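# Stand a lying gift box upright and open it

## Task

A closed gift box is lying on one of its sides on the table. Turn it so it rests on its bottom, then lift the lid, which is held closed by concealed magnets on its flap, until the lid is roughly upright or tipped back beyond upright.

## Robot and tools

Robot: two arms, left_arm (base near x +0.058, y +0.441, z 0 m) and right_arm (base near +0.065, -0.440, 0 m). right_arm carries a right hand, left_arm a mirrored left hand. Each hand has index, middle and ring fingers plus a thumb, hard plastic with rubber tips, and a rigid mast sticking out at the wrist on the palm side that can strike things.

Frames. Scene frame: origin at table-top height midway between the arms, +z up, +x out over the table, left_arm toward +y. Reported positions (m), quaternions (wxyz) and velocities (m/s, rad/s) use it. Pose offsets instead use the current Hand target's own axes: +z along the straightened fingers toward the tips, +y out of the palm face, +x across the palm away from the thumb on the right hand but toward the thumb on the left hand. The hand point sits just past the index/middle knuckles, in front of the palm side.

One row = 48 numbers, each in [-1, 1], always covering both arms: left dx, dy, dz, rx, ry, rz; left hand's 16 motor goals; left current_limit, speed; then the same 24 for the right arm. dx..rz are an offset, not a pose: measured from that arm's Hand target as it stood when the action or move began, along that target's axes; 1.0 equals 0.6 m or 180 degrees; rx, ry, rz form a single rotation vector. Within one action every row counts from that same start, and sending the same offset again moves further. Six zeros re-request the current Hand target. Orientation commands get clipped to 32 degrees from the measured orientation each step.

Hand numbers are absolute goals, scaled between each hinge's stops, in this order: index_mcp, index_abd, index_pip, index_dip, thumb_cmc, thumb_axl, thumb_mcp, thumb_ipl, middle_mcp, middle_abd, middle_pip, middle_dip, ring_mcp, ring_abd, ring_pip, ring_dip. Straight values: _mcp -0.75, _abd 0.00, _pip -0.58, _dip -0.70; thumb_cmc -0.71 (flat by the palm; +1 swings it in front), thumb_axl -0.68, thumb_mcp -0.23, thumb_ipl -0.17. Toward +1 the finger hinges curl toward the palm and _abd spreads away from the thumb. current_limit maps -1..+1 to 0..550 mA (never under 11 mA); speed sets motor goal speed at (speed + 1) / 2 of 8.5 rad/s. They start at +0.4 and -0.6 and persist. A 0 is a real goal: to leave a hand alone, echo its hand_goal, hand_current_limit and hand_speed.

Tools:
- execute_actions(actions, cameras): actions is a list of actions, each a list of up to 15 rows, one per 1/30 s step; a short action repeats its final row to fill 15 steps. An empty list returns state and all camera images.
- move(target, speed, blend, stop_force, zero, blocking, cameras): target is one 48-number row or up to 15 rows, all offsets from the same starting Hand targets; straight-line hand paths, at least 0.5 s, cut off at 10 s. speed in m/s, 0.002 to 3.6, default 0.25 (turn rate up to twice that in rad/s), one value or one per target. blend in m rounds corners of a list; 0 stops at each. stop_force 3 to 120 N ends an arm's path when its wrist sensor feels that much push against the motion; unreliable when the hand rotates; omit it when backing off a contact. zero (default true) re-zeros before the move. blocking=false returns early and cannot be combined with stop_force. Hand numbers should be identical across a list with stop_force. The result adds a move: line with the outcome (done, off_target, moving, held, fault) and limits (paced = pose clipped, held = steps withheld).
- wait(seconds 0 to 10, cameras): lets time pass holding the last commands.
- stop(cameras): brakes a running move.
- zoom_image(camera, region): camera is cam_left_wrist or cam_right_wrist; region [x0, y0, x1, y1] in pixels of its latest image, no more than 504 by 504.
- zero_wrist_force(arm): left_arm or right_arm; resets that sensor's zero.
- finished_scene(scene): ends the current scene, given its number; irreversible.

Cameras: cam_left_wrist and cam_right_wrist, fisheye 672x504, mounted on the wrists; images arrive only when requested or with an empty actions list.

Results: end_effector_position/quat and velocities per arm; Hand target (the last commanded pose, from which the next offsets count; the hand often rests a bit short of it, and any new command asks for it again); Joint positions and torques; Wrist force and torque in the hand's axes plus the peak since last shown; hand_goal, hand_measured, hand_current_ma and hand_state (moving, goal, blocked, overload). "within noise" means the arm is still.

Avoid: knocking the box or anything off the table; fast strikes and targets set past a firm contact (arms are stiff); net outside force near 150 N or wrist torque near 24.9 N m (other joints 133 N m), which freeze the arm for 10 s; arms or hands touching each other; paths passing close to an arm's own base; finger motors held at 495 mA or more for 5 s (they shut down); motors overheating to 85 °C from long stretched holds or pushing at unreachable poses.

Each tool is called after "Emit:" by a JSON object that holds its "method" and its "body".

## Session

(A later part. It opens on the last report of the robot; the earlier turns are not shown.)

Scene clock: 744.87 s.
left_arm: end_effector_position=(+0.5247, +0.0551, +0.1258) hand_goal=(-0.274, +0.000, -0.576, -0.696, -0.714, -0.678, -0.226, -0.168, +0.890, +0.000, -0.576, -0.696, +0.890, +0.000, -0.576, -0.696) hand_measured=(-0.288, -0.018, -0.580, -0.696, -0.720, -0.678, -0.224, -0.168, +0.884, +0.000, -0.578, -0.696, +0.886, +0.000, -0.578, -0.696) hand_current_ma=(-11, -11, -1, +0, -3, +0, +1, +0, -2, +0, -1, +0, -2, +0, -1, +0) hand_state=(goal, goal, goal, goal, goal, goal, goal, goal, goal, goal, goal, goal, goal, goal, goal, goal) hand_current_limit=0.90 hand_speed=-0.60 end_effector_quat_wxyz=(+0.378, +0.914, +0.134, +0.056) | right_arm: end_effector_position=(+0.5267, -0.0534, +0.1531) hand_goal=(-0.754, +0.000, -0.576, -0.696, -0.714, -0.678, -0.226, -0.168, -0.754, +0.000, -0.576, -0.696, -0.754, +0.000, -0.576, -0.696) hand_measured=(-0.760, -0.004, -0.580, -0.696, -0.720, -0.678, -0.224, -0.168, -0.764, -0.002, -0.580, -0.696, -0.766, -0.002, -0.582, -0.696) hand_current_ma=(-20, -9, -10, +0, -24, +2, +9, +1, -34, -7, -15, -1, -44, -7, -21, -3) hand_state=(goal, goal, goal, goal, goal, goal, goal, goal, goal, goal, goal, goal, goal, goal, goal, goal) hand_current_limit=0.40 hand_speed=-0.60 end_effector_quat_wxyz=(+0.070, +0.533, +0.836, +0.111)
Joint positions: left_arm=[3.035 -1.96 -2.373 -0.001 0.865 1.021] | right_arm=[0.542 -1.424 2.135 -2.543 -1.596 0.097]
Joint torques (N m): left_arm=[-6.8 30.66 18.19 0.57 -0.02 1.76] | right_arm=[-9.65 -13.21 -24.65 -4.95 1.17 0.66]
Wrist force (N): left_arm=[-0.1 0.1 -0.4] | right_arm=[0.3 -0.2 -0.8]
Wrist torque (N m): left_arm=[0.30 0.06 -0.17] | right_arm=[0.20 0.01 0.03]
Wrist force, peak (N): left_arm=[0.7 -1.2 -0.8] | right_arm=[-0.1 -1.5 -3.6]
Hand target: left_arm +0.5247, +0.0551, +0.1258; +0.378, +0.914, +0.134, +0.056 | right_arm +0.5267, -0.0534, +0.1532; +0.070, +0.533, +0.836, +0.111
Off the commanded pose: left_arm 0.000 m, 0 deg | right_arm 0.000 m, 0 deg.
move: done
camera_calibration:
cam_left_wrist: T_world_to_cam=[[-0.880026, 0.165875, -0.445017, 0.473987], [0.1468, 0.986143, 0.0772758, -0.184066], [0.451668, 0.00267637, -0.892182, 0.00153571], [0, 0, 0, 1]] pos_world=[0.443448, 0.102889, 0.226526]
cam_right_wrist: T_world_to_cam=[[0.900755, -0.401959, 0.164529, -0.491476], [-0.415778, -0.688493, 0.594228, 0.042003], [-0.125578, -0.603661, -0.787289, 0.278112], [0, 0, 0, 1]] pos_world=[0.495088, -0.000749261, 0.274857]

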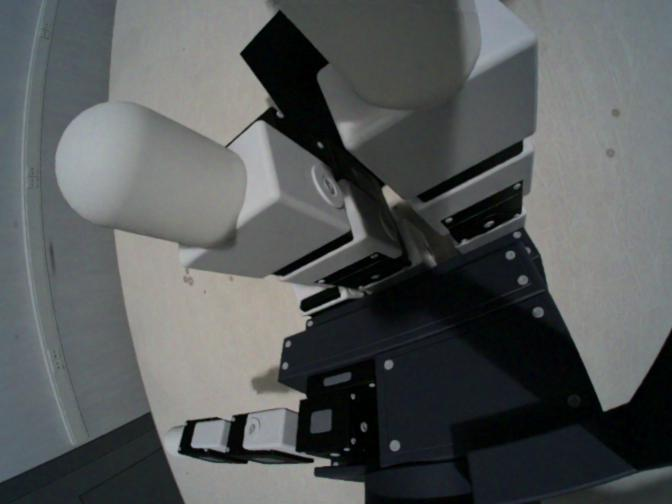

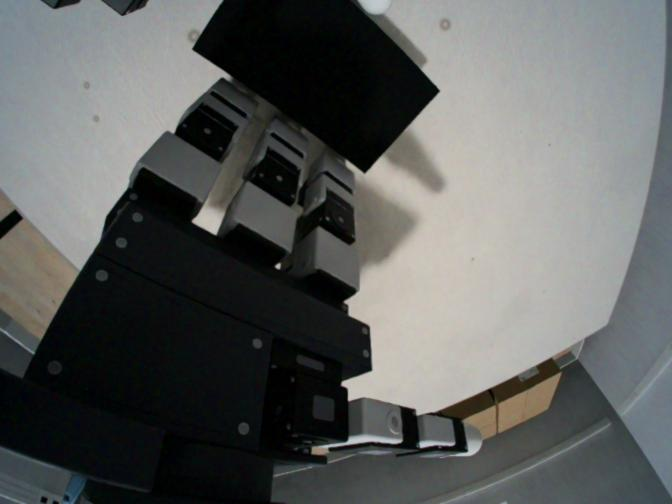

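Emit:
{"method": "move", "body": {"target": [[0.02,0,0,0,0,0,-0.274,0,-0.576,-0.696,-0.714,-0.678,-0.226,-0.168,0.89,0,-0.576,-0.696,0.89,0,-0.576,-0.696,0.75,-0.6,0,0,0,0,0,0,-0.754,0,-0.576,-0.696,-0.714,-0.678,-0.226,-0.168,-0.754,0,-0.576,-0.696,-0.754,0,-0.576,-0.696,0.4,-0.6],[0.02,-0.0378,0.0378,0,0,0,-0.274,0,-0.576,-0.696,-0.714,-0.678,-0.226,-0.168,0.89,0,-0.576,-0.696,0.89,0,-0.576,-0.696,0.75,-0.6,0,0,0,0,0,0,-0.754,0,-0.576,-0.696,-0.714,-0.678,-0.226,-0.168,-0.754,0,-0.576,-0.696,-0.754,0,-0.576,-0.696,0.4,-0.6]], "speed": 0.04}}

Emit:
{"method": "move", "body": {"target": [[-0.06,0,0,0,0,0,-0.274,0,-0.576,-0.696,-0.714,-0.678,-0.226,-0.168,0.89,0,-0.576,-0.696,0.89,0,-0.576,-0.696,0.75,-0.6,0,0,0,0,0,0,-0.754,0,-0.576,-0.696,-0.714,-0.678,-0.226,-0.168,-0.754,0,-0.576,-0.696,-0.754,0,-0.576,-0.696,0.4,-0.6]], "speed": 0.012, "stop_force": 7, "cameras": ["cam_right_wrist"]}}

Emit:
{"method": "move", "body": {"target": [[0,0,0,0,0,0,-0.274,0.3,-0.576,-0.696,-0.714,-0.678,-0.226,-0.168,0.89,0,-0.576,-0.696,0.89,0,-0.576,-0.696,0.75,-0.6,0,0,0,0,0,0,-0.754,0,-0.576,-0.696,-0.714,-0.678,-0.226,-0.168,-0.754,0,-0.576,-0.696,-0.754,0,-0.576,-0.696,0.4,-0.6],[0,0.0354,-0.0354,0,0,0,-0.274,0.3,-0.576,-0.696,-0.714,-0.678,-0.226,-0.168,0.89,0,-0.576,-0.696,0.89,0,-0.576,-0.696,0.75,-0.6,0,0,0,0,0,0,-0.754,0,-0.576,-0.696,-0.714,-0.678,-0.226,-0.168,-0.754,0,-0.576,-0.696,-0.754,0,-0.576,-0.696,0.4,-0.6]], "speed": 0.02, "cameras": ["all"]}}

Scene clock: 806.53 s.
left_arm: end_effector_position=(+0.5362, +0.0587, +0.0938) hand_goal=(-0.274, +0.000, -0.576, -0.696, -0.714, -0.678, -0.226, -0.168, +0.890, +0.000, -0.576, -0.696, +0.890, +0.000, -0.576, -0.696) hand_measured=(-0.288, -0.002, -0.580, -0.696, -0.720, -0.678, -0.224, -0.168, +0.884, +0.000, -0.578, -0.696, +0.886, +0.000, -0.578, -0.696) hand_current_ma=(-11, -1, -1, +0, -3, +0, +1, +0, -2, +0, -1, +0, -2, +0, -1, +0) hand_state=(goal, goal, goal, goal, goal, goal, goal, goal, goal, goal, goal, goal, goal, goal, goal, goal) hand_current_limit=0.75 hand_speed=-0.60 end_effector_quat_wxyz=(+0.378, +0.914, +0.134, +0.056) | right_arm: end_effector_position=(+0.5267, -0.0534, +0.1531) hand_goal=(-0.754, +0.000, -0.576, -0.696, -0.714, -0.678, -0.226, -0.168, -0.754, +0.000, -0.576, -0.696, -0.754, +0.000, -0.576, -0.696) hand_measured=(-0.760, -0.004, -0.580, -0.696, -0.720, -0.678, -0.224, -0.168, -0.760, -0.002, -0.580, -0.696, -0.764, -0.002, -0.582, -0.696) hand_current_ma=(-19, -8, -10, +0, -24, +2, +9, +1, -25, -7, -15, -1, -39, -7, -21, -3) hand_state=(goal, goal, goal, goal, goal, goal, goal, goal, goal, goal, goal, goal, goal, goal, goal, goal) hand_current_limit=0.40 hand_speed=-0.60 end_effector_quat_wxyz=(+0.070, +0.533, +0.836, +0.111)
Joint positions: left_arm=[3.047 -2.069 -2.352 0.078 0.861 1.035] | right_arm=[0.542 -1.424 2.135 -2.543 -1.596 0.097]
Joint torques (N m): left_arm=[-4.04 22.09 16.14 4.66 -2.91 -1.67] | right_arm=[-8.02 -16.64 -25.08 -5.07 0.77 0.79]
Wrist force (N): left_arm=[-0.7 0.1 -0.5] | right_arm=[0.3 0.2 -0.1]
Wrist torque (N m): left_arm=[0.25 0.02 -0.10] | right_arm=[0.11 -0.02 0.05]
Wrist force, peak (N): left_arm=[-1.0 0.2 -0.4] | right_arm=[0.5 -0.3 -0.9]
Hand target: left_arm +0.5362, +0.0586, +0.0937; +0.378, +0.914, +0.134, +0.056 | right_arm +0.5267, -0.0534, +0.1532; +0.070, +0.533, +0.836, +0.111
Off the commanded pose: left_arm 0.000 m, 0 deg | right_arm 0.000 m, 0 deg.
move: done

Scene clock: 809.40 s.
left_arm: end_effector_position=(+0.5184, +0.0532, +0.0937) hand_goal=(-0.274, +0.000, -0.576, -0.696, -0.714, -0.678, -0.226, -0.168, +0.890, +0.000, -0.576, -0.696, +0.890, +0.000, -0.576, -0.696) hand_measured=(-0.280, -0.084, -0.578, -0.696, -0.720, -0.678, -0.224, -0.168, +0.884, +0.000, -0.578, -0.696, +0.886, +0.000, -0.578, -0.696) hand_current_ma=(-2, -143, +0, +0, -3, +0, +1, +0, -2, +0, -1, +0, -2, +0, -1, +0) hand_state=(goal, blocked, goal, goal, goal, goal, goal, goal, goal, goal, goal, goal, goal, goal, goal, goal) hand_current_limit=0.75 hand_speed=-0.60 end_effector_quat_wxyz=(+0.378, +0.914, +0.134, +0.056) | right_arm: end_effector_position=(+0.5267, -0.0534, +0.1531) hand_goal=(-0.754, +0.000, -0.576, -0.696, -0.714, -0.678, -0.226, -0.168, -0.754, +0.000, -0.576, -0.696, -0.754, +0.000, -0.576, -0.696) hand_measured=(-0.772, -0.008, -0.584, -0.698, -0.720, -0.678, -0.224, -0.168, -0.776, -0.008, -0.586, -0.700, -0.780, -0.008, -0.590, -0.700) hand_current_ma=(-69, -21, -26, -4, -24, +2, +9, +1, -86, -23, -39, -10, -104, -22, -54, -14) hand_state=(goal, goal, goal, goal, goal, goal, goal, goal, blocked, goal, goal, goal, blocked, goal, goal, goal) hand_current_limit=0.40 hand_speed=-0.60 end_effector_quat_wxyz=(+0.070, +0.533, +0.836, +0.111)
Joint positions: left_arm=[3.029 -2.061 -2.39 0.121 0.868 1.013] | right_arm=[0.542 -1.424 2.135 -2.543 -1.596 0.097]
Joint torques (N m): left_arm=[11.39 19.74 13.51 0.14 -3.59 2.29] | right_arm=[-7.06 -18.71 -25.46 -5.04 0.43 0.76]
Wrist force (N): left_arm=[3.7 -0.9 -1.5] | right_arm=[-1.3 -3.1 -6.3]
Wrist torque (N m): left_arm=[0.28 0.35 -0.10] | right_arm=[0.85 0.01 -0.16]
Wrist force, peak (N): left_arm=[6.3 -1.9 -3.7] | right_arm=[-1.5 -3.9 -7.0]
Hand target: left_arm +0.5184, +0.0532, +0.0937; +0.378, +0.914, +0.134, +0.056 (not the last commanded pose) | right_arm +0.5267, -0.0534, +0.1532; +0.070, +0.533, +0.836, +0.111
Off the commanded pose: left_arm 0.017 m, 0 deg | right_arm 0.000 m, 0 deg.
move: contact (left_arm)
camera_calibration:
cam_right_wrist: T_world_to_cam=[[0.900755, -0.401959, 0.164529, -0.491476], [-0.415778, -0.688493, 0.594228, 0.042003], [-0.125578, -0.603661, -0.787289, 0.278112], [0, 0, 0, 1]] pos_world=[0.495088, -0.000749261, 0.274857]
Images, in order (width x height): cam_right_wrist 672x504.

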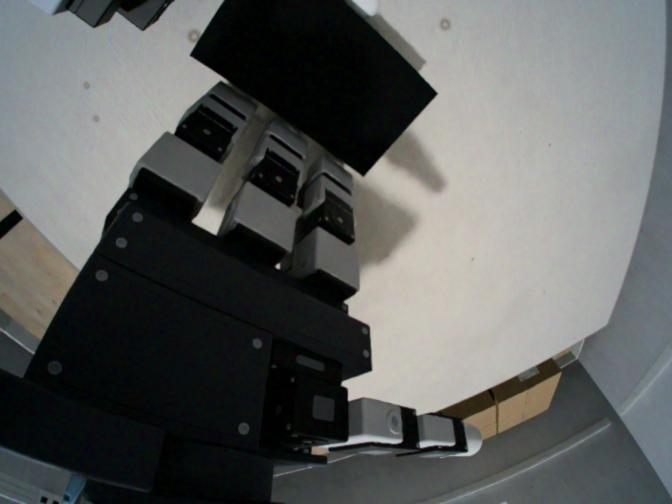

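Scene clock: 811.87 s.
left_arm: end_effector_position=(+0.5184, +0.0532, +0.1236) hand_goal=(-0.274, +0.300, -0.576, -0.696, -0.714, -0.678, -0.226, -0.168, +0.890, +0.000, -0.576, -0.696, +0.890, +0.000, -0.576, -0.696) hand_measured=(-0.302, +0.040, -0.588, -0.700, -0.720, -0.678, -0.224, -0.168, +0.884, +0.000, -0.578, -0.696, +0.886, +0.000, -0.578, -0.696) hand_current_ma=(-33, -481, -8, -1, -3, +0, +1, +0, -2, +0, -1, +0, -2, +0, -1, +0) hand_state=(blocked, blocked, goal, goal, goal, goal, goal, goal, goal, goal, goal, goal, goal, goal, goal, goal) hand_current_limit=0.75 hand_speed=-0.60 end_effector_quat_wxyz=(+0.378, +0.914, +0.134, +0.056) | right_arm: end_effector_position=(+0.5267, -0.0534, +0.1531) hand_goal=(-0.754, +0.000, -0.576, -0.696, -0.714, -0.678, -0.226, -0.168, -0.754, +0.000, -0.576, -0.696, -0.754, +0.000, -0.576, -0.696) hand_measured=(-0.776, -0.002, -0.588, -0.700, -0.720, -0.678, -0.224, -0.168, -0.790, -0.002, -0.596, -0.702, -0.810, -0.002, -0.602, -0.702) hand_current_ma=(-87, -7, -43, -11, -24, +2, +9, +1, -151, -7, -71, -24, -247, -7, -103, -22) hand_state=(blocked, goal, goal, goal, goal, goal, goal, goal, blocked, goal, goal, goal, blocked, goal, blocked, goal) hand_current_limit=0.40 hand_speed=-0.60 end_effector_quat_wxyz=(+0.070, +0.533, +0.836, +0.111)
Joint positions: left_arm=[3.029 -1.963 -2.387 0.021 0.868 1.013] | right_arm=[0.542 -1.424 2.135 -2.543 -1.596 0.097]
Joint torques (N m): left_arm=[-15.74 30.64 15.37 -0.23 -2.82 2.4] | right_arm=[-6.24 -19.96 -25.62 -5.09 0.19 0.78]
Wrist force (N): left_arm=[6.2 -1.8 -0.7] | right_arm=[0.2 -6.9 -2.3]
Wrist torque (N m): left_arm=[0.35 0.56 0.05] | right_arm=[0.70 0.09 -0.37]
Wrist force, peak (N): left_arm=[6.4 -1.6 -3.2] | right_arm=[-1.3 -6.3 -8.4]
Hand target: left_arm +0.5184, +0.0532, +0.1238; +0.378, +0.914, +0.134, +0.056 | right_arm +0.5267, -0.0534, +0.1532; +0.070, +0.533, +0.836, +0.111
Off the commanded pose: left_arm 0.000 m, 0 deg | right_arm 0.000 m, 0 deg.
move: done
camera_calibration:
cam_left_wrist: T_world_to_cam=[[-0.880038, 0.165744, -0.445042, 0.467759], [0.146727, 0.986165, 0.0771297, -0.181027], [0.451669, 0.00257743, -0.892182, 0.00256707], [0, 0, 0, 1]] pos_world=[0.437048, 0.100988, 0.224426]
cam_right_wrist: T_world_to_cam=[[0.900755, -0.401959, 0.164529, -0.491476], [-0.415778, -0.688493, 0.594228, 0.042003], [-0.125578, -0.603661, -0.787289, 0.278112], [0, 0, 0, 1]] pos_world=[0.495088, -0.000749261, 0.274857]

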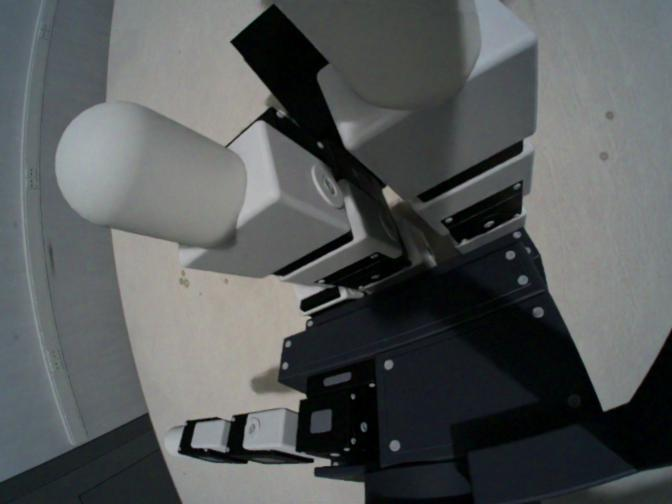

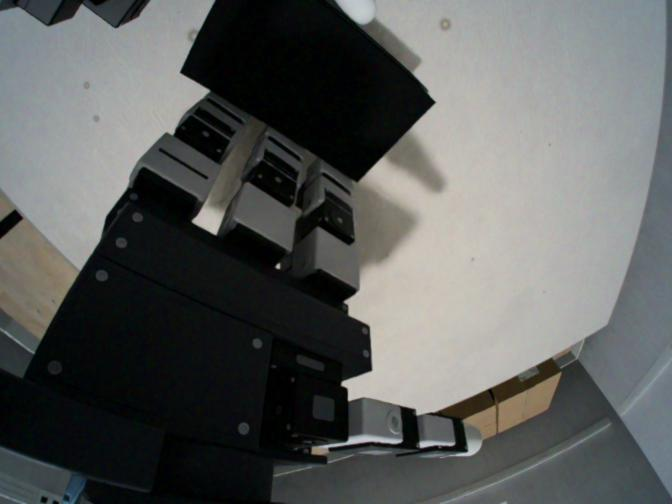

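Emit:
{"method": "zoom_image", "body": {"camera": "cam_right_wrist", "region": [160, 0, 460, 200]}}

Scaled by 1.680 from the camera's 672x504 image, which has a finer 960x720 frame.

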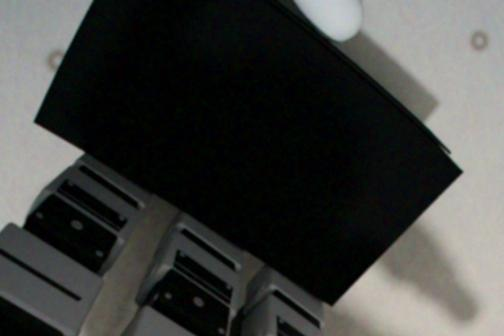

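Emit:
{"method": "move", "body": {"target": [[0,-0.0342,0.0342,0,0,0,-0.274,0.3,-0.576,-0.696,-0.714,-0.678,-0.226,-0.168,0.89,0,-0.576,-0.696,0.89,0,-0.576,-0.696,0.75,-0.6,0,0,0,0,0,0,-0.754,0,-0.576,-0.696,-0.714,-0.678,-0.226,-0.168,-0.754,0,-0.576,-0.696,-0.754,0,-0.576,-0.696,0.4,-0.6],[0.06,-0.0342,0.0342,0,0,0,-0.274,0,-0.576,-0.696,-0.714,-0.678,-0.226,-0.168,0.89,0,-0.576,-0.696,0.89,0,-0.576,-0.696,0.75,-0.6,0,0,0,0,0,0,-0.754,0,-0.576,-0.696,-0.714,-0.678,-0.226,-0.168,-0.754,0,-0.576,-0.696,-0.754,0,-0.576,-0.696,0.4,-0.6],[0.06,-0.093,-0.14,0,0,0,-0.274,0,-0.576,-0.696,-0.714,-0.678,-0.226,-0.168,0.89,0,-0.576,-0.696,0.89,0,-0.576,-0.696,0.75,-0.6,0,-0.0644,-0.0173,0,0,0,-0.754,0,-0.576,-0.696,-0.714,-0.678,-0.226,-0.168,-0.754,0,-0.576,-0.696,-0.754,0,-0.576,-0.696,0.4,-0.6],[0.06,-0.093,-0.14,0,0,0,-0.274,0,-0.576,-0.696,-0.714,-0.678,-0.226,-0.168,0.89,0,-0.576,-0.696,0.89,0,-0.576,-0.696,0.75,-0.6,0,0.009,-0.291,0,0,0,-0.754,0,-0.576,-0.696,-0.714,-0.678,-0.226,-0.168,-0.754,0,-0.576,-0.696,-0.754,0,-0.576,-0.696,0.4,-0.6]], "speed": [0.03,0.05,0.1,0.15], "cameras": ["all"]}}

Scene clock: 873.77 s.
left_arm: end_effector_position=(+0.5244, +0.1582, +0.1437) hand_goal=(-0.274, +0.000, -0.576, -0.696, -0.714, -0.678, -0.226, -0.168, +0.890, +0.000, -0.576, -0.696, +0.890, +0.000, -0.576, -0.696) hand_measured=(-0.280, +0.002, -0.576, -0.694, -0.720, -0.678, -0.224, -0.168, +0.884, +0.000, -0.578, -0.696, +0.886, +0.000, -0.578, -0.696) hand_current_ma=(-3, +1, +0, +1, -3, +0, +1, +0, -2, +0, -1, +0, -2, +0, -1, +0) hand_state=(goal, goal, goal, goal, goal, goal, goal, goal, goal, goal, goal, goal, goal, goal, goal, goal) hand_current_limit=0.75 hand_speed=-0.60 end_effector_quat_wxyz=(+0.378, +0.914, +0.134, +0.056) | right_arm: end_effector_position=(+0.4904, -0.0705, +0.3230) hand_goal=(-0.754, +0.000, -0.576, -0.696, -0.714, -0.678, -0.226, -0.168, -0.754, +0.000, -0.576, -0.696, -0.754, +0.000, -0.576, -0.696) hand_measured=(-0.758, -0.002, -0.580, -0.698, -0.720, -0.678, -0.224, -0.168, -0.758, +0.000, -0.578, -0.698, -0.758, +0.000, -0.580, -0.698) hand_current_ma=(-17, -5, -10, -9, -24, +2, +9, +1, -13, -2, -9, -8, -15, -2, -10, -9) hand_state=(goal, goal, goal, goal, goal, goal, goal, goal, goal, goal, goal, goal, goal, goal, goal, goal) hand_current_limit=0.40 hand_speed=-0.60 end_effector_quat_wxyz=(+0.070, +0.533, +0.836, +0.111)
Joint positions: left_arm=[3.306 -1.767 -2.46 -0.348 0.795 1.377] | right_arm=[0.551 -1.717 1.938 -2.053 -1.598 0.106]
Joint torques (N m): left_arm=[14.77 25.06 19.9 0.37 -2.72 2.01] | right_arm=[-13.12 -31.98 -29.44 -0.45 2.27 0.71]
Wrist force (N): left_arm=[-1.1 -0.2 -0.5] | right_arm=[0.3 0.1 -0.6]
Wrist torque (N m): left_arm=[0.23 0.08 -0.18] | right_arm=[0.10 -0.01 -0.01]
Wrist force, peak (N): left_arm=[13.5 -3.0 -8.3] | right_arm=[-3.4 -7.1 -14.5]
Hand target: left_arm +0.5244, +0.1582, +0.1438; +0.378, +0.914, +0.134, +0.056 | right_arm +0.4904, -0.0705, +0.3232; +0.070, +0.533, +0.836, +0.111
Off the commanded pose: left_arm 0.000 m, 0 deg | right_arm 0.000 m, 0 deg.
move: done
camera_calibration:
cam_left_wrist: T_world_to_cam=[[-0.880026, 0.165875, -0.445017, 0.464632], [0.1468, 0.986143, 0.0772758, -0.287084], [0.451668, 0.00267637, -0.892182, 0.0174545], [0, 0, 0, 1]] pos_world=[0.443148, 0.205989, 0.244526]
cam_right_wrist: T_world_to_cam=[[0.900765, -0.401906, 0.164601, -0.493551], [-0.415785, -0.688517, 0.594195, -0.0858463], [-0.12548, -0.603668, -0.787299, 0.396938], [0, 0, 0, 1]] pos_world=[0.458688, -0.0178492, 0.444757]

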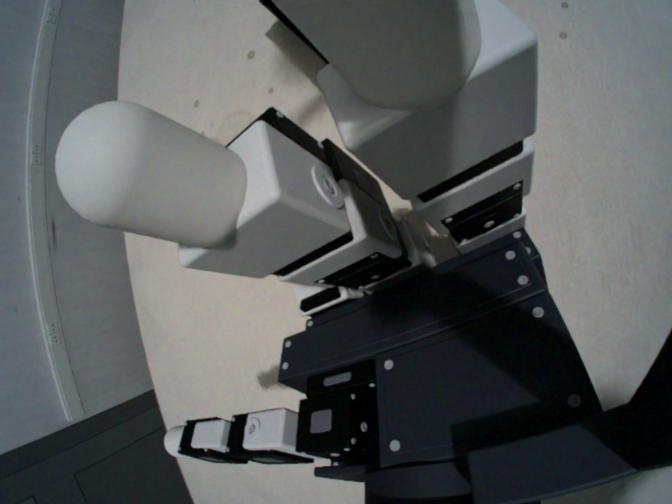

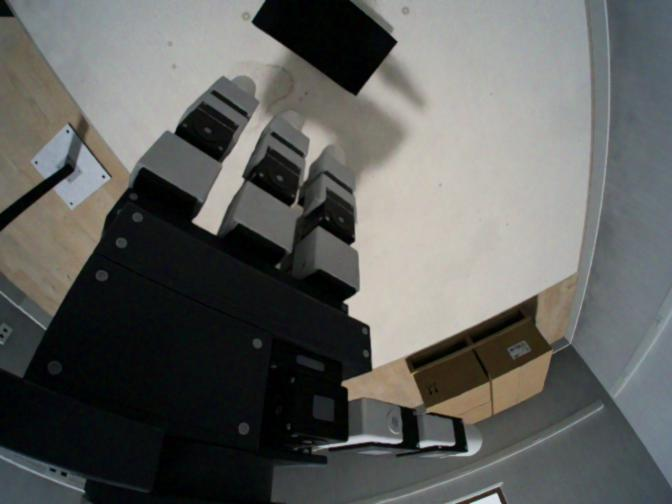

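Emit:
{"method": "move", "body": {"target": [[-0.1337,-0.0543,0.0017,0,0.0503,-0.0503,-0.274,-0.2,-0.576,-0.696,-0.714,-0.678,-0.226,-0.168,0.89,0,-0.576,-0.696,-0.274,0.2,-0.576,-0.696,0.75,-0.6,0,0,0,0,0,0,-0.754,0,-0.576,-0.696,-0.714,-0.678,-0.226,-0.168,-0.754,0,-0.576,-0.696,-0.754,0,-0.576,-0.696,0.4,-0.6],[-0.1337,-0.0845,0.0318,0,0.0503,-0.0503,-0.274,-0.2,-0.576,-0.696,-0.714,-0.678,-0.226,-0.168,0.89,0,-0.576,-0.696,-0.274,0.2,-0.576,-0.696,0.75,-0.6,0,0,0,0,0,0,-0.754,0,-0.576,-0.696,-0.714,-0.678,-0.226,-0.168,-0.754,0,-0.576,-0.696,-0.754,0,-0.576,-0.696,0.4,-0.6],[-0.1003,0.0188,0.1352,0,0.0503,-0.0503,-0.274,-0.2,-0.576,-0.696,-0.714,-0.678,-0.226,-0.168,0.89,0,-0.576,-0.696,-0.274,0.2,-0.576,-0.696,0.75,-0.6,0,0,0,0,0,0,-0.754,0,-0.576,-0.696,-0.714,-0.678,-0.226,-0.168,-0.754,0,-0.576,-0.696,-0.754,0,-0.576,-0.696,0.4,-0.6]], "speed": [0.1,0.05,0.05], "cameras": ["all"]}}

Emit:
{"method": "zoom_image", "body": {"camera": "cam_right_wrist", "region": [170, 0, 430, 130]}}

Scene clock: 914.13 s.
left_arm: end_effector_position=(+0.4855, +0.0785, +0.0943) hand_goal=(-0.274, -0.200, -0.576, -0.696, -0.714, -0.678, -0.226, -0.168, +0.890, +0.000, -0.576, -0.696, -0.274, +0.200, -0.576, -0.696) hand_measured=(-0.280, -0.200, -0.576, -0.694, -0.720, -0.678, -0.224, -0.168, +0.884, +0.000, -0.578, -0.696, -0.280, +0.198, -0.578, -0.696) hand_current_ma=(-3, +0, +0, +1, -3, +0, +1, +0, -2, +0, -1, +0, -3, -1, -1, +0) hand_state=(goal, goal, goal, goal, goal, goal, goal, goal, goal, goal, goal, goal, goal, goal, goal, goal) hand_current_limit=0.75 hand_speed=-0.60 end_effector_quat_wxyz=(+0.370, +0.893, +0.235, +0.098) | right_arm: end_effector_position=(+0.4904, -0.0705, +0.3232) hand_goal=(-0.754, +0.000, -0.576, -0.696, -0.714, -0.678, -0.226, -0.168, -0.754, +0.000, -0.576, -0.696, -0.754, +0.000, -0.576, -0.696) hand_measured=(-0.758, -0.002, -0.580, -0.698, -0.720, -0.678, -0.224, -0.168, -0.758, +0.000, -0.578, -0.698, -0.758, +0.000, -0.580, -0.698) hand_current_ma=(-17, -5, -10, -9, -24, +2, +9, +1, -13, -2, -9, -8, -15, -2, -10, -9) hand_state=(goal, goal, goal, goal, goal, goal, goal, goal, goal, goal, goal, goal, goal, goal, goal, goal) hand_current_limit=0.40 hand_speed=-0.60 end_effector_quat_wxyz=(+0.070, +0.533, +0.836, +0.111)
Joint positions: left_arm=[3.003 -2.072 -2.557 0.47 0.981 0.734] | right_arm=[0.551 -1.717 1.938 -2.053 -1.598 0.106]
Joint torques (N m): left_arm=[-15.62 18.25 12.74 0.77 0.81 -1.76] | right_arm=[-12.69 -27.39 -30 -0.53 2.2 1]
Wrist force (N): left_arm=[-0.6 -0.1 -1.0] | right_arm=[0.5 0.3 -0.3]
Wrist torque (N m): left_arm=[0.25 0.03 -0.07] | right_arm=[0.09 -0.04 0.01]
Wrist force, peak (N): left_arm=[-1.5 0.0 -0.6] | right_arm=[0.7 0.1 -0.8]
Hand target: left_arm +0.4856, +0.0784, +0.0943; +0.370, +0.893, +0.235, +0.098 | right_arm +0.4904, -0.0705, +0.3232; +0.070, +0.533, +0.836, +0.111
Off the commanded pose: left_arm 0.000 m, 0 deg | right_arm 0.000 m, 0 deg.
move: done
camera_calibration:
cam_left_wrist: T_world_to_cam=[[-0.894828, -0.0332951, -0.445167, 0.444427], [-0.0754033, 0.994159, 0.0772123, -0.0916574], [0.439996, 0.102659, -0.892112, -0.0109806], [0, 0, 0, 1]] pos_world=[0.395606, 0.107047, 0.195126]
cam_right_wrist: T_world_to_cam=[[0.900755, -0.401959, 0.164529, -0.493622], [-0.415778, -0.688493, 0.594228, -0.0858817], [-0.125578, -0.603661, -0.787289, 0.39707], [0, 0, 0, 1]] pos_world=[0.458788, -0.0178493, 0.444857]

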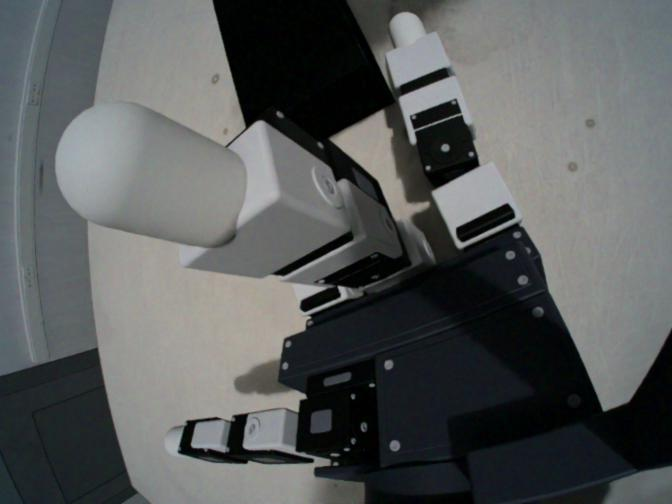

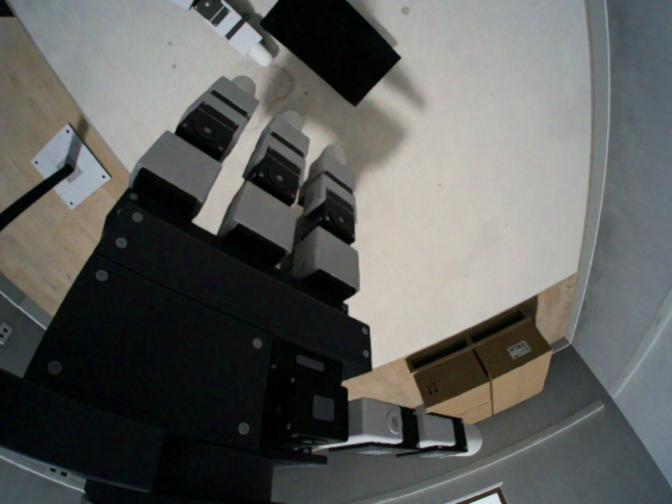

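Scaled by 1.938 from the camera's 672x504 image, which has a finer 960x720 frame.

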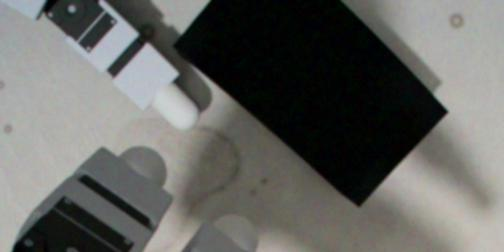

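Emit:
{"method": "move", "body": {"target": [[0.0165,0.0208,0.0208,0,-0.0244,0.0244,-0.274,-0.2,-0.576,-0.696,-0.714,-0.678,-0.226,-0.168,0.89,0,-0.576,-0.696,-0.274,0.2,-0.576,-0.696,0.75,-0.9,0,0,0,0,0,0,-0.754,0,-0.576,-0.696,-0.714,-0.678,-0.226,-0.168,-0.754,0,-0.576,-0.696,-0.754,0,-0.576,-0.696,0.4,-0.6]], "speed": 0.03}}

Emit:
{"method": "move", "body": {"target": [[0,0,0,0,0,0,-0.274,0.3,-0.576,-0.696,-0.714,-0.678,-0.226,-0.168,0.89,0,-0.576,-0.696,-0.274,-0.3,-0.576,-0.696,0.75,-0.9,0,0,0,0,0,0,-0.754,0,-0.576,-0.696,-0.714,-0.678,-0.226,-0.168,-0.754,0,-0.576,-0.696,-0.754,0,-0.576,-0.696,0.4,-0.6]], "cameras": ["all"]}}

Emit:
{"method": "zoom_image", "body": {"camera": "cam_right_wrist", "region": [170, 0, 430, 130]}}

Scene clock: 937.67 s.
left_arm: end_effector_position=(+0.5028, +0.0679, +0.0943) hand_goal=(-0.274, -0.200, -0.576, -0.696, -0.714, -0.678, -0.226, -0.168, +0.890, +0.000, -0.576, -0.696, -0.274, +0.200, -0.576, -0.696) hand_measured=(-0.280, -0.200, -0.576, -0.694, -0.720, -0.678, -0.224, -0.168, +0.884, +0.000, -0.578, -0.696, -0.280, +0.198, -0.578, -0.696) hand_current_ma=(-3, +0, +0, +1, -3, +0, +1, +0, -2, +0, -1, +0, -3, -1, -1, +0) hand_state=(goal, goal, goal, goal, goal, goal, goal, goal, goal, goal, goal, goal, goal, goal, goal, goal) hand_current_limit=0.75 hand_speed=-0.90 end_effector_quat_wxyz=(+0.375, +0.905, +0.187, +0.078) | right_arm: end_effector_position=(+0.4904, -0.0705, +0.3232) hand_goal=(-0.754, +0.000, -0.576, -0.696, -0.714, -0.678, -0.226, -0.168, -0.754, +0.000, -0.576, -0.696, -0.754, +0.000, -0.576, -0.696) hand_measured=(-0.758, -0.002, -0.580, -0.698, -0.720, -0.678, -0.224, -0.168, -0.758, +0.000, -0.578, -0.698, -0.758, +0.000, -0.580, -0.698) hand_current_ma=(-17, -5, -10, -9, -24, +2, +9, +1, -13, -2, -9, -8, -15, -2, -10, -9) hand_state=(goal, goal, goal, goal, goal, goal, goal, goal, goal, goal, goal, goal, goal, goal, goal, goal) hand_current_limit=0.40 hand_speed=-0.60 end_effector_quat_wxyz=(+0.070, +0.533, +0.836, +0.111)
Joint positions: left_arm=[3.025 -2.059 -2.48 0.299 0.917 0.874] | right_arm=[0.551 -1.717 1.938 -2.053 -1.598 0.106]
Joint torques (N m): left_arm=[14.55 30.84 13.52 0.54 -2.69 1.99] | right_arm=[-12.33 -20.75 -29.61 -0.55 2.25 1.08]
Wrist force (N): left_arm=[-0.8 -0.1 -1.1] | right_arm=[0.3 0.2 -0.6]
Wrist torque (N m): left_arm=[0.26 0.08 -0.16] | right_arm=[0.10 0.00 -0.01]
Wrist force, peak (N): left_arm=[-0.9 -0.4 -1.3] | right_arm=[0.6 0.5 -0.7]
Hand target: left_arm +0.5029, +0.0679, +0.0943; +0.375, +0.905, +0.187, +0.077 | right_arm +0.4904, -0.0705, +0.3232; +0.070, +0.533, +0.836, +0.111
Off the commanded pose: left_arm 0.000 m, 0 deg | right_arm 0.000 m, 0 deg.
move: done

Scene clock: 938.33 s.
left_arm: end_effector_position=(+0.5029, +0.0679, +0.0943) hand_goal=(-0.274, +0.300, -0.576, -0.696, -0.714, -0.678, -0.226, -0.168, +0.890, +0.000, -0.576, -0.696, -0.274, -0.300, -0.576, -0.696) hand_measured=(-0.280, -0.126, -0.576, -0.694, -0.720, -0.678, -0.224, -0.168, +0.884, +0.000, -0.578, -0.696, -0.280, +0.122, -0.578, -0.696) hand_current_ma=(-3, -480, +0, +1, -3, +0, +1, +0, -2, +0, -1, +0, -3, +481, -1, +0) hand_state=(goal, moving, goal, goal, goal, goal, goal, goal, goal, goal, goal, goal, goal, moving, goal, goal) hand_current_limit=0.75 hand_speed=-0.90 end_effector_quat_wxyz=(+0.375, +0.905, +0.187, +0.077) | right_arm: end_effector_position=(+0.4904, -0.0705, +0.3232) hand_goal=(-0.754, +0.000, -0.576, -0.696, -0.714, -0.678, -0.226, -0.168, -0.754, +0.000, -0.576, -0.696, -0.754, +0.000, -0.576, -0.696) hand_measured=(-0.758, -0.002, -0.580, -0.698, -0.720, -0.678, -0.224, -0.168, -0.758, +0.000, -0.578, -0.698, -0.758, +0.000, -0.580, -0.698) hand_current_ma=(-17, -5, -10, -9, -24, +2, +9, +1, -13, -2, -9, -8, -15, -2, -10, -9) hand_state=(goal, goal, goal, goal, goal, goal, goal, goal, goal, goal, goal, goal, goal, goal, goal, goal) hand_current_limit=0.40 hand_speed=-0.60 end_effector_quat_wxyz=(+0.070, +0.533, +0.836, +0.111)
Joint positions: left_arm=[3.025 -2.059 -2.48 0.298 0.917 0.874] | right_arm=[0.551 -1.717 1.938 -2.053 -1.598 0.106]
Joint torques (N m): left_arm=[13.65 31.33 13.93 0.6 -2.69 1.99] | right_arm=[-12.48 -21.21 -29.34 -0.55 2.27 0.99]
Wrist force (N): left_arm=[-1.5 0.0 -1.4] | right_arm=[0.5 0.2 -0.8]
Wrist torque (N m): left_arm=[0.24 0.10 -0.16] | right_arm=[0.12 -0.02 0.01]
Wrist force, peak (N): left_arm=[-1.5 0.0 -1.4] | right_arm=[0.5 0.3 -0.9]
Hand target: left_arm +0.5029, +0.0679, +0.0943; +0.375, +0.905, +0.187, +0.077 | right_arm +0.4904, -0.0705, +0.3232; +0.070, +0.533, +0.836, +0.111
Off the commanded pose: left_arm 0.000 m, 0 deg | right_arm 0.000 m, 0 deg.
move: done
camera_calibration:
cam_left_wrist: T_world_to_cam=[[-0.89322, 0.0637099, -0.445083, 0.452216], [0.0326045, 0.996482, 0.0772053, -0.134296], [0.448436, 0.0544496, -0.892155, -0.0186252], [0, 0, 0, 1]] pos_world=[0.41666, 0.106027, 0.195026]
cam_right_wrist: T_world_to_cam=[[0.900755, -0.401959, 0.164529, -0.493622], [-0.415778, -0.688493, 0.594228, -0.0858817], [-0.125578, -0.603661, -0.787289, 0.39707], [0, 0, 0, 1]] pos_world=[0.458788, -0.0178493, 0.444857]

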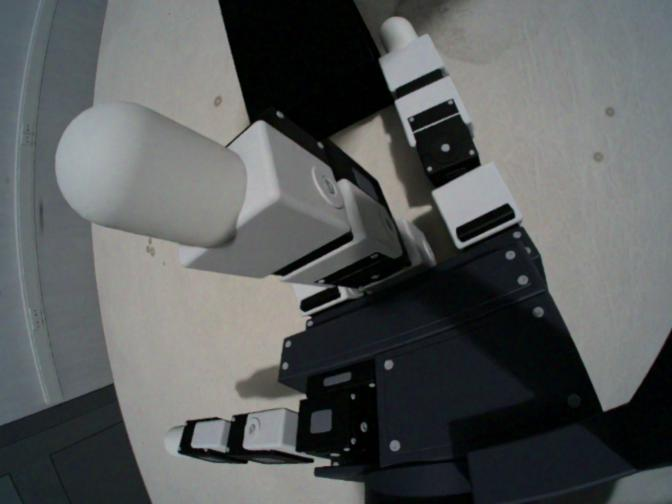

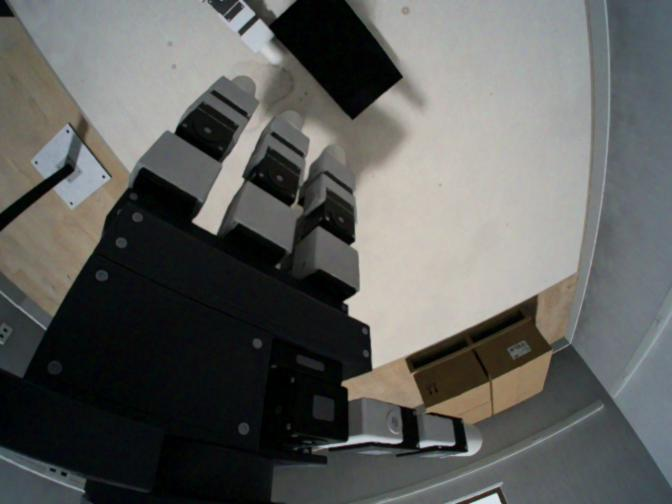

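Scaled by 1.938 from the camera's 672x504 image, which has a finer 960x720 frame.

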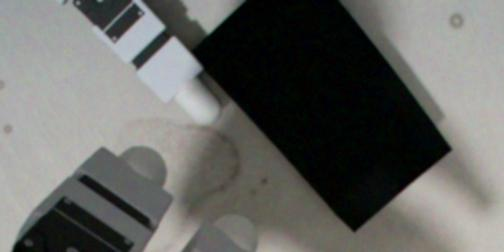

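Emit:
{"method": "wait", "body": {"seconds": 2, "cameras": ["all"]}}

Emit:
{"method": "zoom_image", "body": {"camera": "cam_right_wrist", "region": [170, 0, 430, 130]}}

Scene clock: 943.87 s.
left_arm: end_effector_position=(+0.5029, +0.0679, +0.0943) hand_goal=(-0.274, +0.300, -0.576, -0.696, -0.714, -0.678, -0.226, -0.168, +0.890, +0.000, -0.576, -0.696, -0.274, -0.300, -0.576, -0.696) hand_measured=(-0.280, -0.126, -0.576, -0.694, -0.720, -0.678, -0.224, -0.168, +0.884, +0.000, -0.578, -0.696, -0.280, +0.122, -0.578, -0.696) hand_current_ma=(-3, -481, +0, +1, -3, +0, +1, +0, -2, +0, -1, +0, -3, +481, -1, +0) hand_state=(goal, blocked, goal, goal, goal, goal, goal, goal, goal, goal, goal, goal, goal, blocked, goal, goal) hand_current_limit=0.75 hand_speed=-0.90 end_effector_quat_wxyz=(+0.375, +0.905, +0.187, +0.077) | right_arm: end_effector_position=(+0.4904, -0.0705, +0.3232) hand_goal=(-0.754, +0.000, -0.576, -0.696, -0.714, -0.678, -0.226, -0.168, -0.754, +0.000, -0.576, -0.696, -0.754, +0.000, -0.576, -0.696) hand_measured=(-0.758, -0.002, -0.580, -0.698, -0.720, -0.678, -0.224, -0.168, -0.758, +0.000, -0.578, -0.698, -0.758, +0.000, -0.580, -0.698) hand_current_ma=(-17, -5, -10, -9, -24, +2, +9, +1, -13, -2, -9, -8, -15, -2, -10, -9) hand_state=(goal, goal, goal, goal, goal, goal, goal, goal, goal, goal, goal, goal, goal, goal, goal, goal) hand_current_limit=0.40 hand_speed=-0.60 end_effector_quat_wxyz=(+0.070, +0.533, +0.836, +0.111)
Joint positions: left_arm=[3.025 -2.059 -2.48 0.298 0.917 0.874] | right_arm=[0.551 -1.717 1.938 -2.053 -1.598 0.106]
Joint torques (N m): left_arm=[14.48 29.74 13.55 0.61 -0.96 2.03] | right_arm=[-12.15 -14.76 -29.34 -0.55 2.2 1.17]
Wrist force (N): left_arm=[-1.4 0.2 -1.3] | right_arm=[0.5 0.4 -0.6]
Wrist torque (N m): left_arm=[0.25 0.10 -0.16] | right_arm=[0.13 -0.03 0.02]
Wrist force, peak (N): left_arm=[-1.6 0.0 -1.4] | right_arm=[0.8 0.1 -0.7]
Hand target: left_arm +0.5029, +0.0679, +0.0943; +0.375, +0.905, +0.187, +0.077 | right_arm +0.4904, -0.0705, +0.3232; +0.070, +0.533, +0.836, +0.111
Off the commanded pose: left_arm 0.000 m, 0 deg | right_arm 0.000 m, 0 deg.
wait: 2.00 s; at rest from the start
camera_calibration:
cam_left_wrist: T_world_to_cam=[[-0.89322, 0.0637099, -0.445083, 0.452216], [0.0326045, 0.996482, 0.0772053, -0.134296], [0.448436, 0.0544496, -0.892155, -0.0186252], [0, 0, 0, 1]] pos_world=[0.41666, 0.106027, 0.195026]
cam_right_wrist: T_world_to_cam=[[0.900755, -0.401959, 0.164529, -0.493622], [-0.415778, -0.688493, 0.594228, -0.0858817], [-0.125578, -0.603661, -0.787289, 0.39707], [0, 0, 0, 1]] pos_world=[0.458788, -0.0178493, 0.444857]

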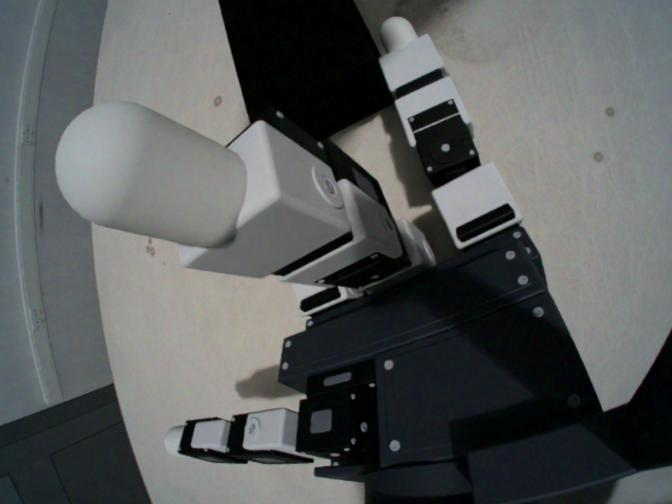

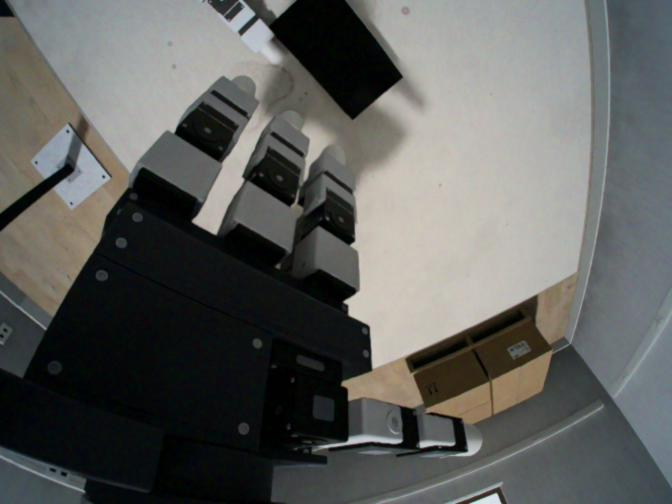

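Scaled by 1.938 from the camera's 672x504 image, which has a finer 960x720 frame.

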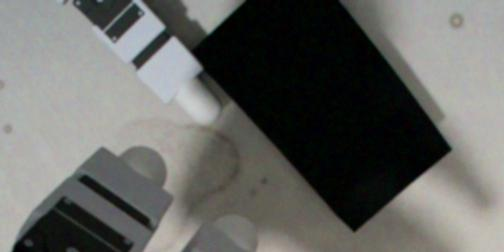

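Emit:
{"method": "move", "body": {"target": [[0,0,0,0,0,0,-0.274,-0.22,-0.576,-0.696,-0.714,-0.678,-0.226,-0.168,0.89,0,-0.576,-0.696,-0.274,0.22,-0.576,-0.696,0.75,-0.8,0,0,0,0,0,0,-0.754,0,-0.576,-0.696,-0.714,-0.678,-0.226,-0.168,-0.754,0,-0.576,-0.696,-0.754,0,-0.576,-0.696,0.4,-0.6],[0.0152,-0.0006,-0.0006,0,-0.028,0.028,-0.274,-0.22,-0.576,-0.696,-0.714,-0.678,-0.226,-0.168,0.89,0,-0.576,-0.696,-0.274,0.22,-0.576,-0.696,0.75,-0.8,0,0,0,0,0,0,-0.754,0,-0.576,-0.696,-0.714,-0.678,-0.226,-0.168,-0.754,0,-0.576,-0.696,-0.754,0,-0.576,-0.696,0.4,-0.6],[0.0152,-0.0006,-0.0006,0,-0.028,0.028,-0.274,0.4,-0.576,-0.696,-0.714,-0.678,-0.226,-0.168,0.89,0,-0.576,-0.696,-0.274,-0.4,-0.576,-0.696,0.75,-0.9,0,0,0,0,0,0,-0.754,0,-0.576,-0.696,-0.714,-0.678,-0.226,-0.168,-0.754,0,-0.576,-0.696,-0.754,0,-0.576,-0.696,0.4,-0.6]], "speed": 0.04}}

Emit:
{"method": "wait", "body": {"seconds": 2, "cameras": ["all"]}}

Emit:
{"method": "zoom_image", "body": {"camera": "cam_right_wrist", "region": [170, 0, 430, 130]}}

Scene clock: 974.97 s.
left_arm: end_effector_position=(+0.5110, +0.0720, +0.0943) hand_goal=(-0.274, +0.400, -0.576, -0.696, -0.714, -0.678, -0.226, -0.168, +0.890, +0.000, -0.576, -0.696, -0.274, -0.400, -0.576, -0.696) hand_measured=(-0.280, -0.152, -0.576, -0.694, -0.720, -0.678, -0.224, -0.168, +0.884, +0.000, -0.578, -0.696, -0.280, +0.162, -0.578, -0.696) hand_current_ma=(-3, -475, +0, +0, -3, +0, +1, +0, -2, +0, -1, +0, -3, +481, -1, +0) hand_state=(goal, moving, goal, goal, goal, goal, goal, goal, goal, goal, goal, goal, goal, blocked, goal, goal) hand_current_limit=0.75 hand_speed=-0.90 end_effector_quat_wxyz=(+0.379, +0.915, +0.130, +0.054) | right_arm: end_effector_position=(+0.4904, -0.0705, +0.3232) hand_goal=(-0.754, +0.000, -0.576, -0.696, -0.714, -0.678, -0.226, -0.168, -0.754, +0.000, -0.576, -0.696, -0.754, +0.000, -0.576, -0.696) hand_measured=(-0.758, -0.002, -0.580, -0.698, -0.720, -0.678, -0.224, -0.168, -0.758, +0.000, -0.578, -0.698, -0.758, +0.000, -0.580, -0.698) hand_current_ma=(-17, -5, -10, -9, -24, +2, +9, +1, -13, -2, -9, -8, -15, -2, -10, -9) hand_state=(goal, goal, goal, goal, goal, goal, goal, goal, goal, goal, goal, goal, goal, goal, goal, goal) hand_current_limit=0.40 hand_speed=-0.60 end_effector_quat_wxyz=(+0.070, +0.533, +0.836, +0.111)
Joint positions: left_arm=[3.078 -2.03 -2.431 0.084 0.847 1.085] | right_arm=[0.551 -1.717 1.938 -2.053 -1.598 0.106]
Joint torques (N m): left_arm=[14.27 31.39 15.22 0.64 -3.12 2.1] | right_arm=[-11.34 -8.32 -29.39 -0.68 2.18 1]
Wrist force (N): left_arm=[-0.8 -0.2 -0.4] | right_arm=[0.4 0.3 -0.5]
Wrist torque (N m): left_arm=[0.20 0.12 -0.16] | right_arm=[0.11 -0.02 0.00]
Wrist force, peak (N): left_arm=[-1.5 0.1 -1.6] | right_arm=[0.8 0.4 -0.6]
Hand target: left_arm +0.5110, +0.0720, +0.0943; +0.379, +0.915, +0.130, +0.054 | right_arm +0.4904, -0.0705, +0.3232; +0.070, +0.533, +0.836, +0.111
Off the commanded pose: left_arm 0.000 m, 0 deg | right_arm 0.000 m, 0 deg.
move: done

Scene clock: 976.97 s.
left_arm: end_effector_position=(+0.5110, +0.0720, +0.0943) hand_goal=(-0.274, +0.400, -0.576, -0.696, -0.714, -0.678, -0.226, -0.168, +0.890, +0.000, -0.576, -0.696, -0.274, -0.400, -0.576, -0.696) hand_measured=(-0.280, -0.152, -0.576, -0.694, -0.720, -0.678, -0.224, -0.168, +0.884, +0.000, -0.578, -0.696, -0.280, +0.162, -0.578, -0.696) hand_current_ma=(-3, -481, +0, +0, -3, +0, +1, +0, -2, +0, -1, +0, -3, +481, -1, +0) hand_state=(goal, blocked, goal, goal, goal, goal, goal, goal, goal, goal, goal, goal, goal, blocked, goal, goal) hand_current_limit=0.75 hand_speed=-0.90 end_effector_quat_wxyz=(+0.379, +0.915, +0.130, +0.054) | right_arm: end_effector_position=(+0.4904, -0.0705, +0.3232) hand_goal=(-0.754, +0.000, -0.576, -0.696, -0.714, -0.678, -0.226, -0.168, -0.754, +0.000, -0.576, -0.696, -0.754, +0.000, -0.576, -0.696) hand_measured=(-0.758, -0.002, -0.580, -0.698, -0.720, -0.678, -0.224, -0.168, -0.758, +0.000, -0.578, -0.698, -0.758, +0.000, -0.580, -0.698) hand_current_ma=(-17, -5, -10, -9, -24, +2, +9, +1, -13, -2, -9, -8, -15, -2, -10, -9) hand_state=(goal, goal, goal, goal, goal, goal, goal, goal, goal, goal, goal, goal, goal, goal, goal, goal) hand_current_limit=0.40 hand_speed=-0.60 end_effector_quat_wxyz=(+0.070, +0.533, +0.836, +0.111)
Joint positions: left_arm=[3.078 -2.03 -2.431 0.084 0.847 1.085] | right_arm=[0.551 -1.717 1.938 -2.053 -1.598 0.106]
Joint torques (N m): left_arm=[14.28 31.2 15.16 0.53 -3.06 2.11] | right_arm=[-11.58 -8.11 -29.41 -0.59 2.17 1.02]
Wrist force (N): left_arm=[-0.8 -0.2 -0.7] | right_arm=[0.5 0.3 -0.5]
Wrist torque (N m): left_arm=[0.23 0.12 -0.17] | right_arm=[0.12 -0.02 0.01]
Wrist force, peak (N): left_arm=[-1.1 -0.3 -0.6] | right_arm=[0.6 0.4 -0.8]
Hand target: left_arm +0.5110, +0.0720, +0.0943; +0.379, +0.915, +0.130, +0.054 | right_arm +0.4904, -0.0705, +0.3232; +0.070, +0.533, +0.836, +0.111
Off the commanded pose: left_arm 0.000 m, 0 deg | right_arm 0.000 m, 0 deg.
wait: 2.00 s; at rest by 0.17 s
camera_calibration:
cam_left_wrist: T_world_to_cam=[[-0.878431, 0.17407, -0.445037, 0.44374], [0.156008, 0.984732, 0.0772288, -0.20084], [0.451685, -0.00158918, -0.892176, -0.0200245], [0, 0, 0, 1]] pos_world=[0.430172, 0.1205, 0.195126]
cam_right_wrist: T_world_to_cam=[[0.900755, -0.401959, 0.164529, -0.493622], [-0.415778, -0.688493, 0.594228, -0.0858817], [-0.125578, -0.603661, -0.787289, 0.39707], [0, 0, 0, 1]] pos_world=[0.458788, -0.0178493, 0.444857]

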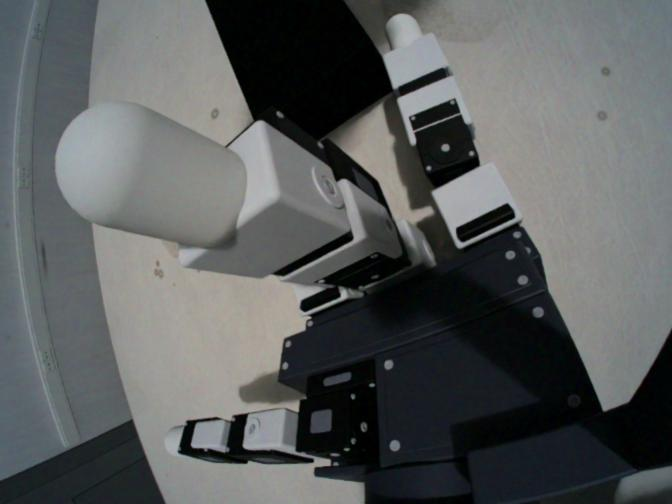

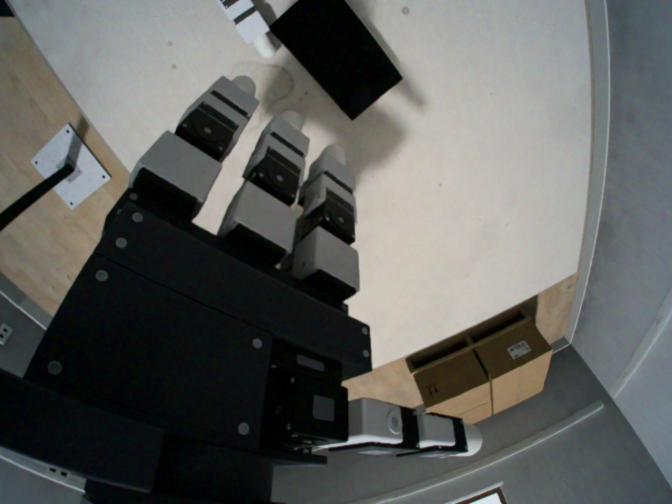

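Scaled by 1.938 from the camera's 672x504 image, which has a finer 960x720 frame.

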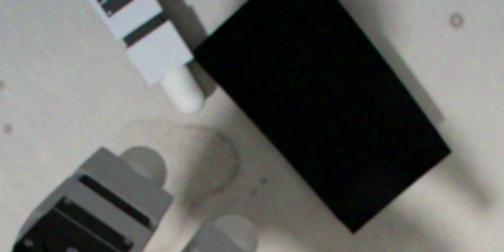

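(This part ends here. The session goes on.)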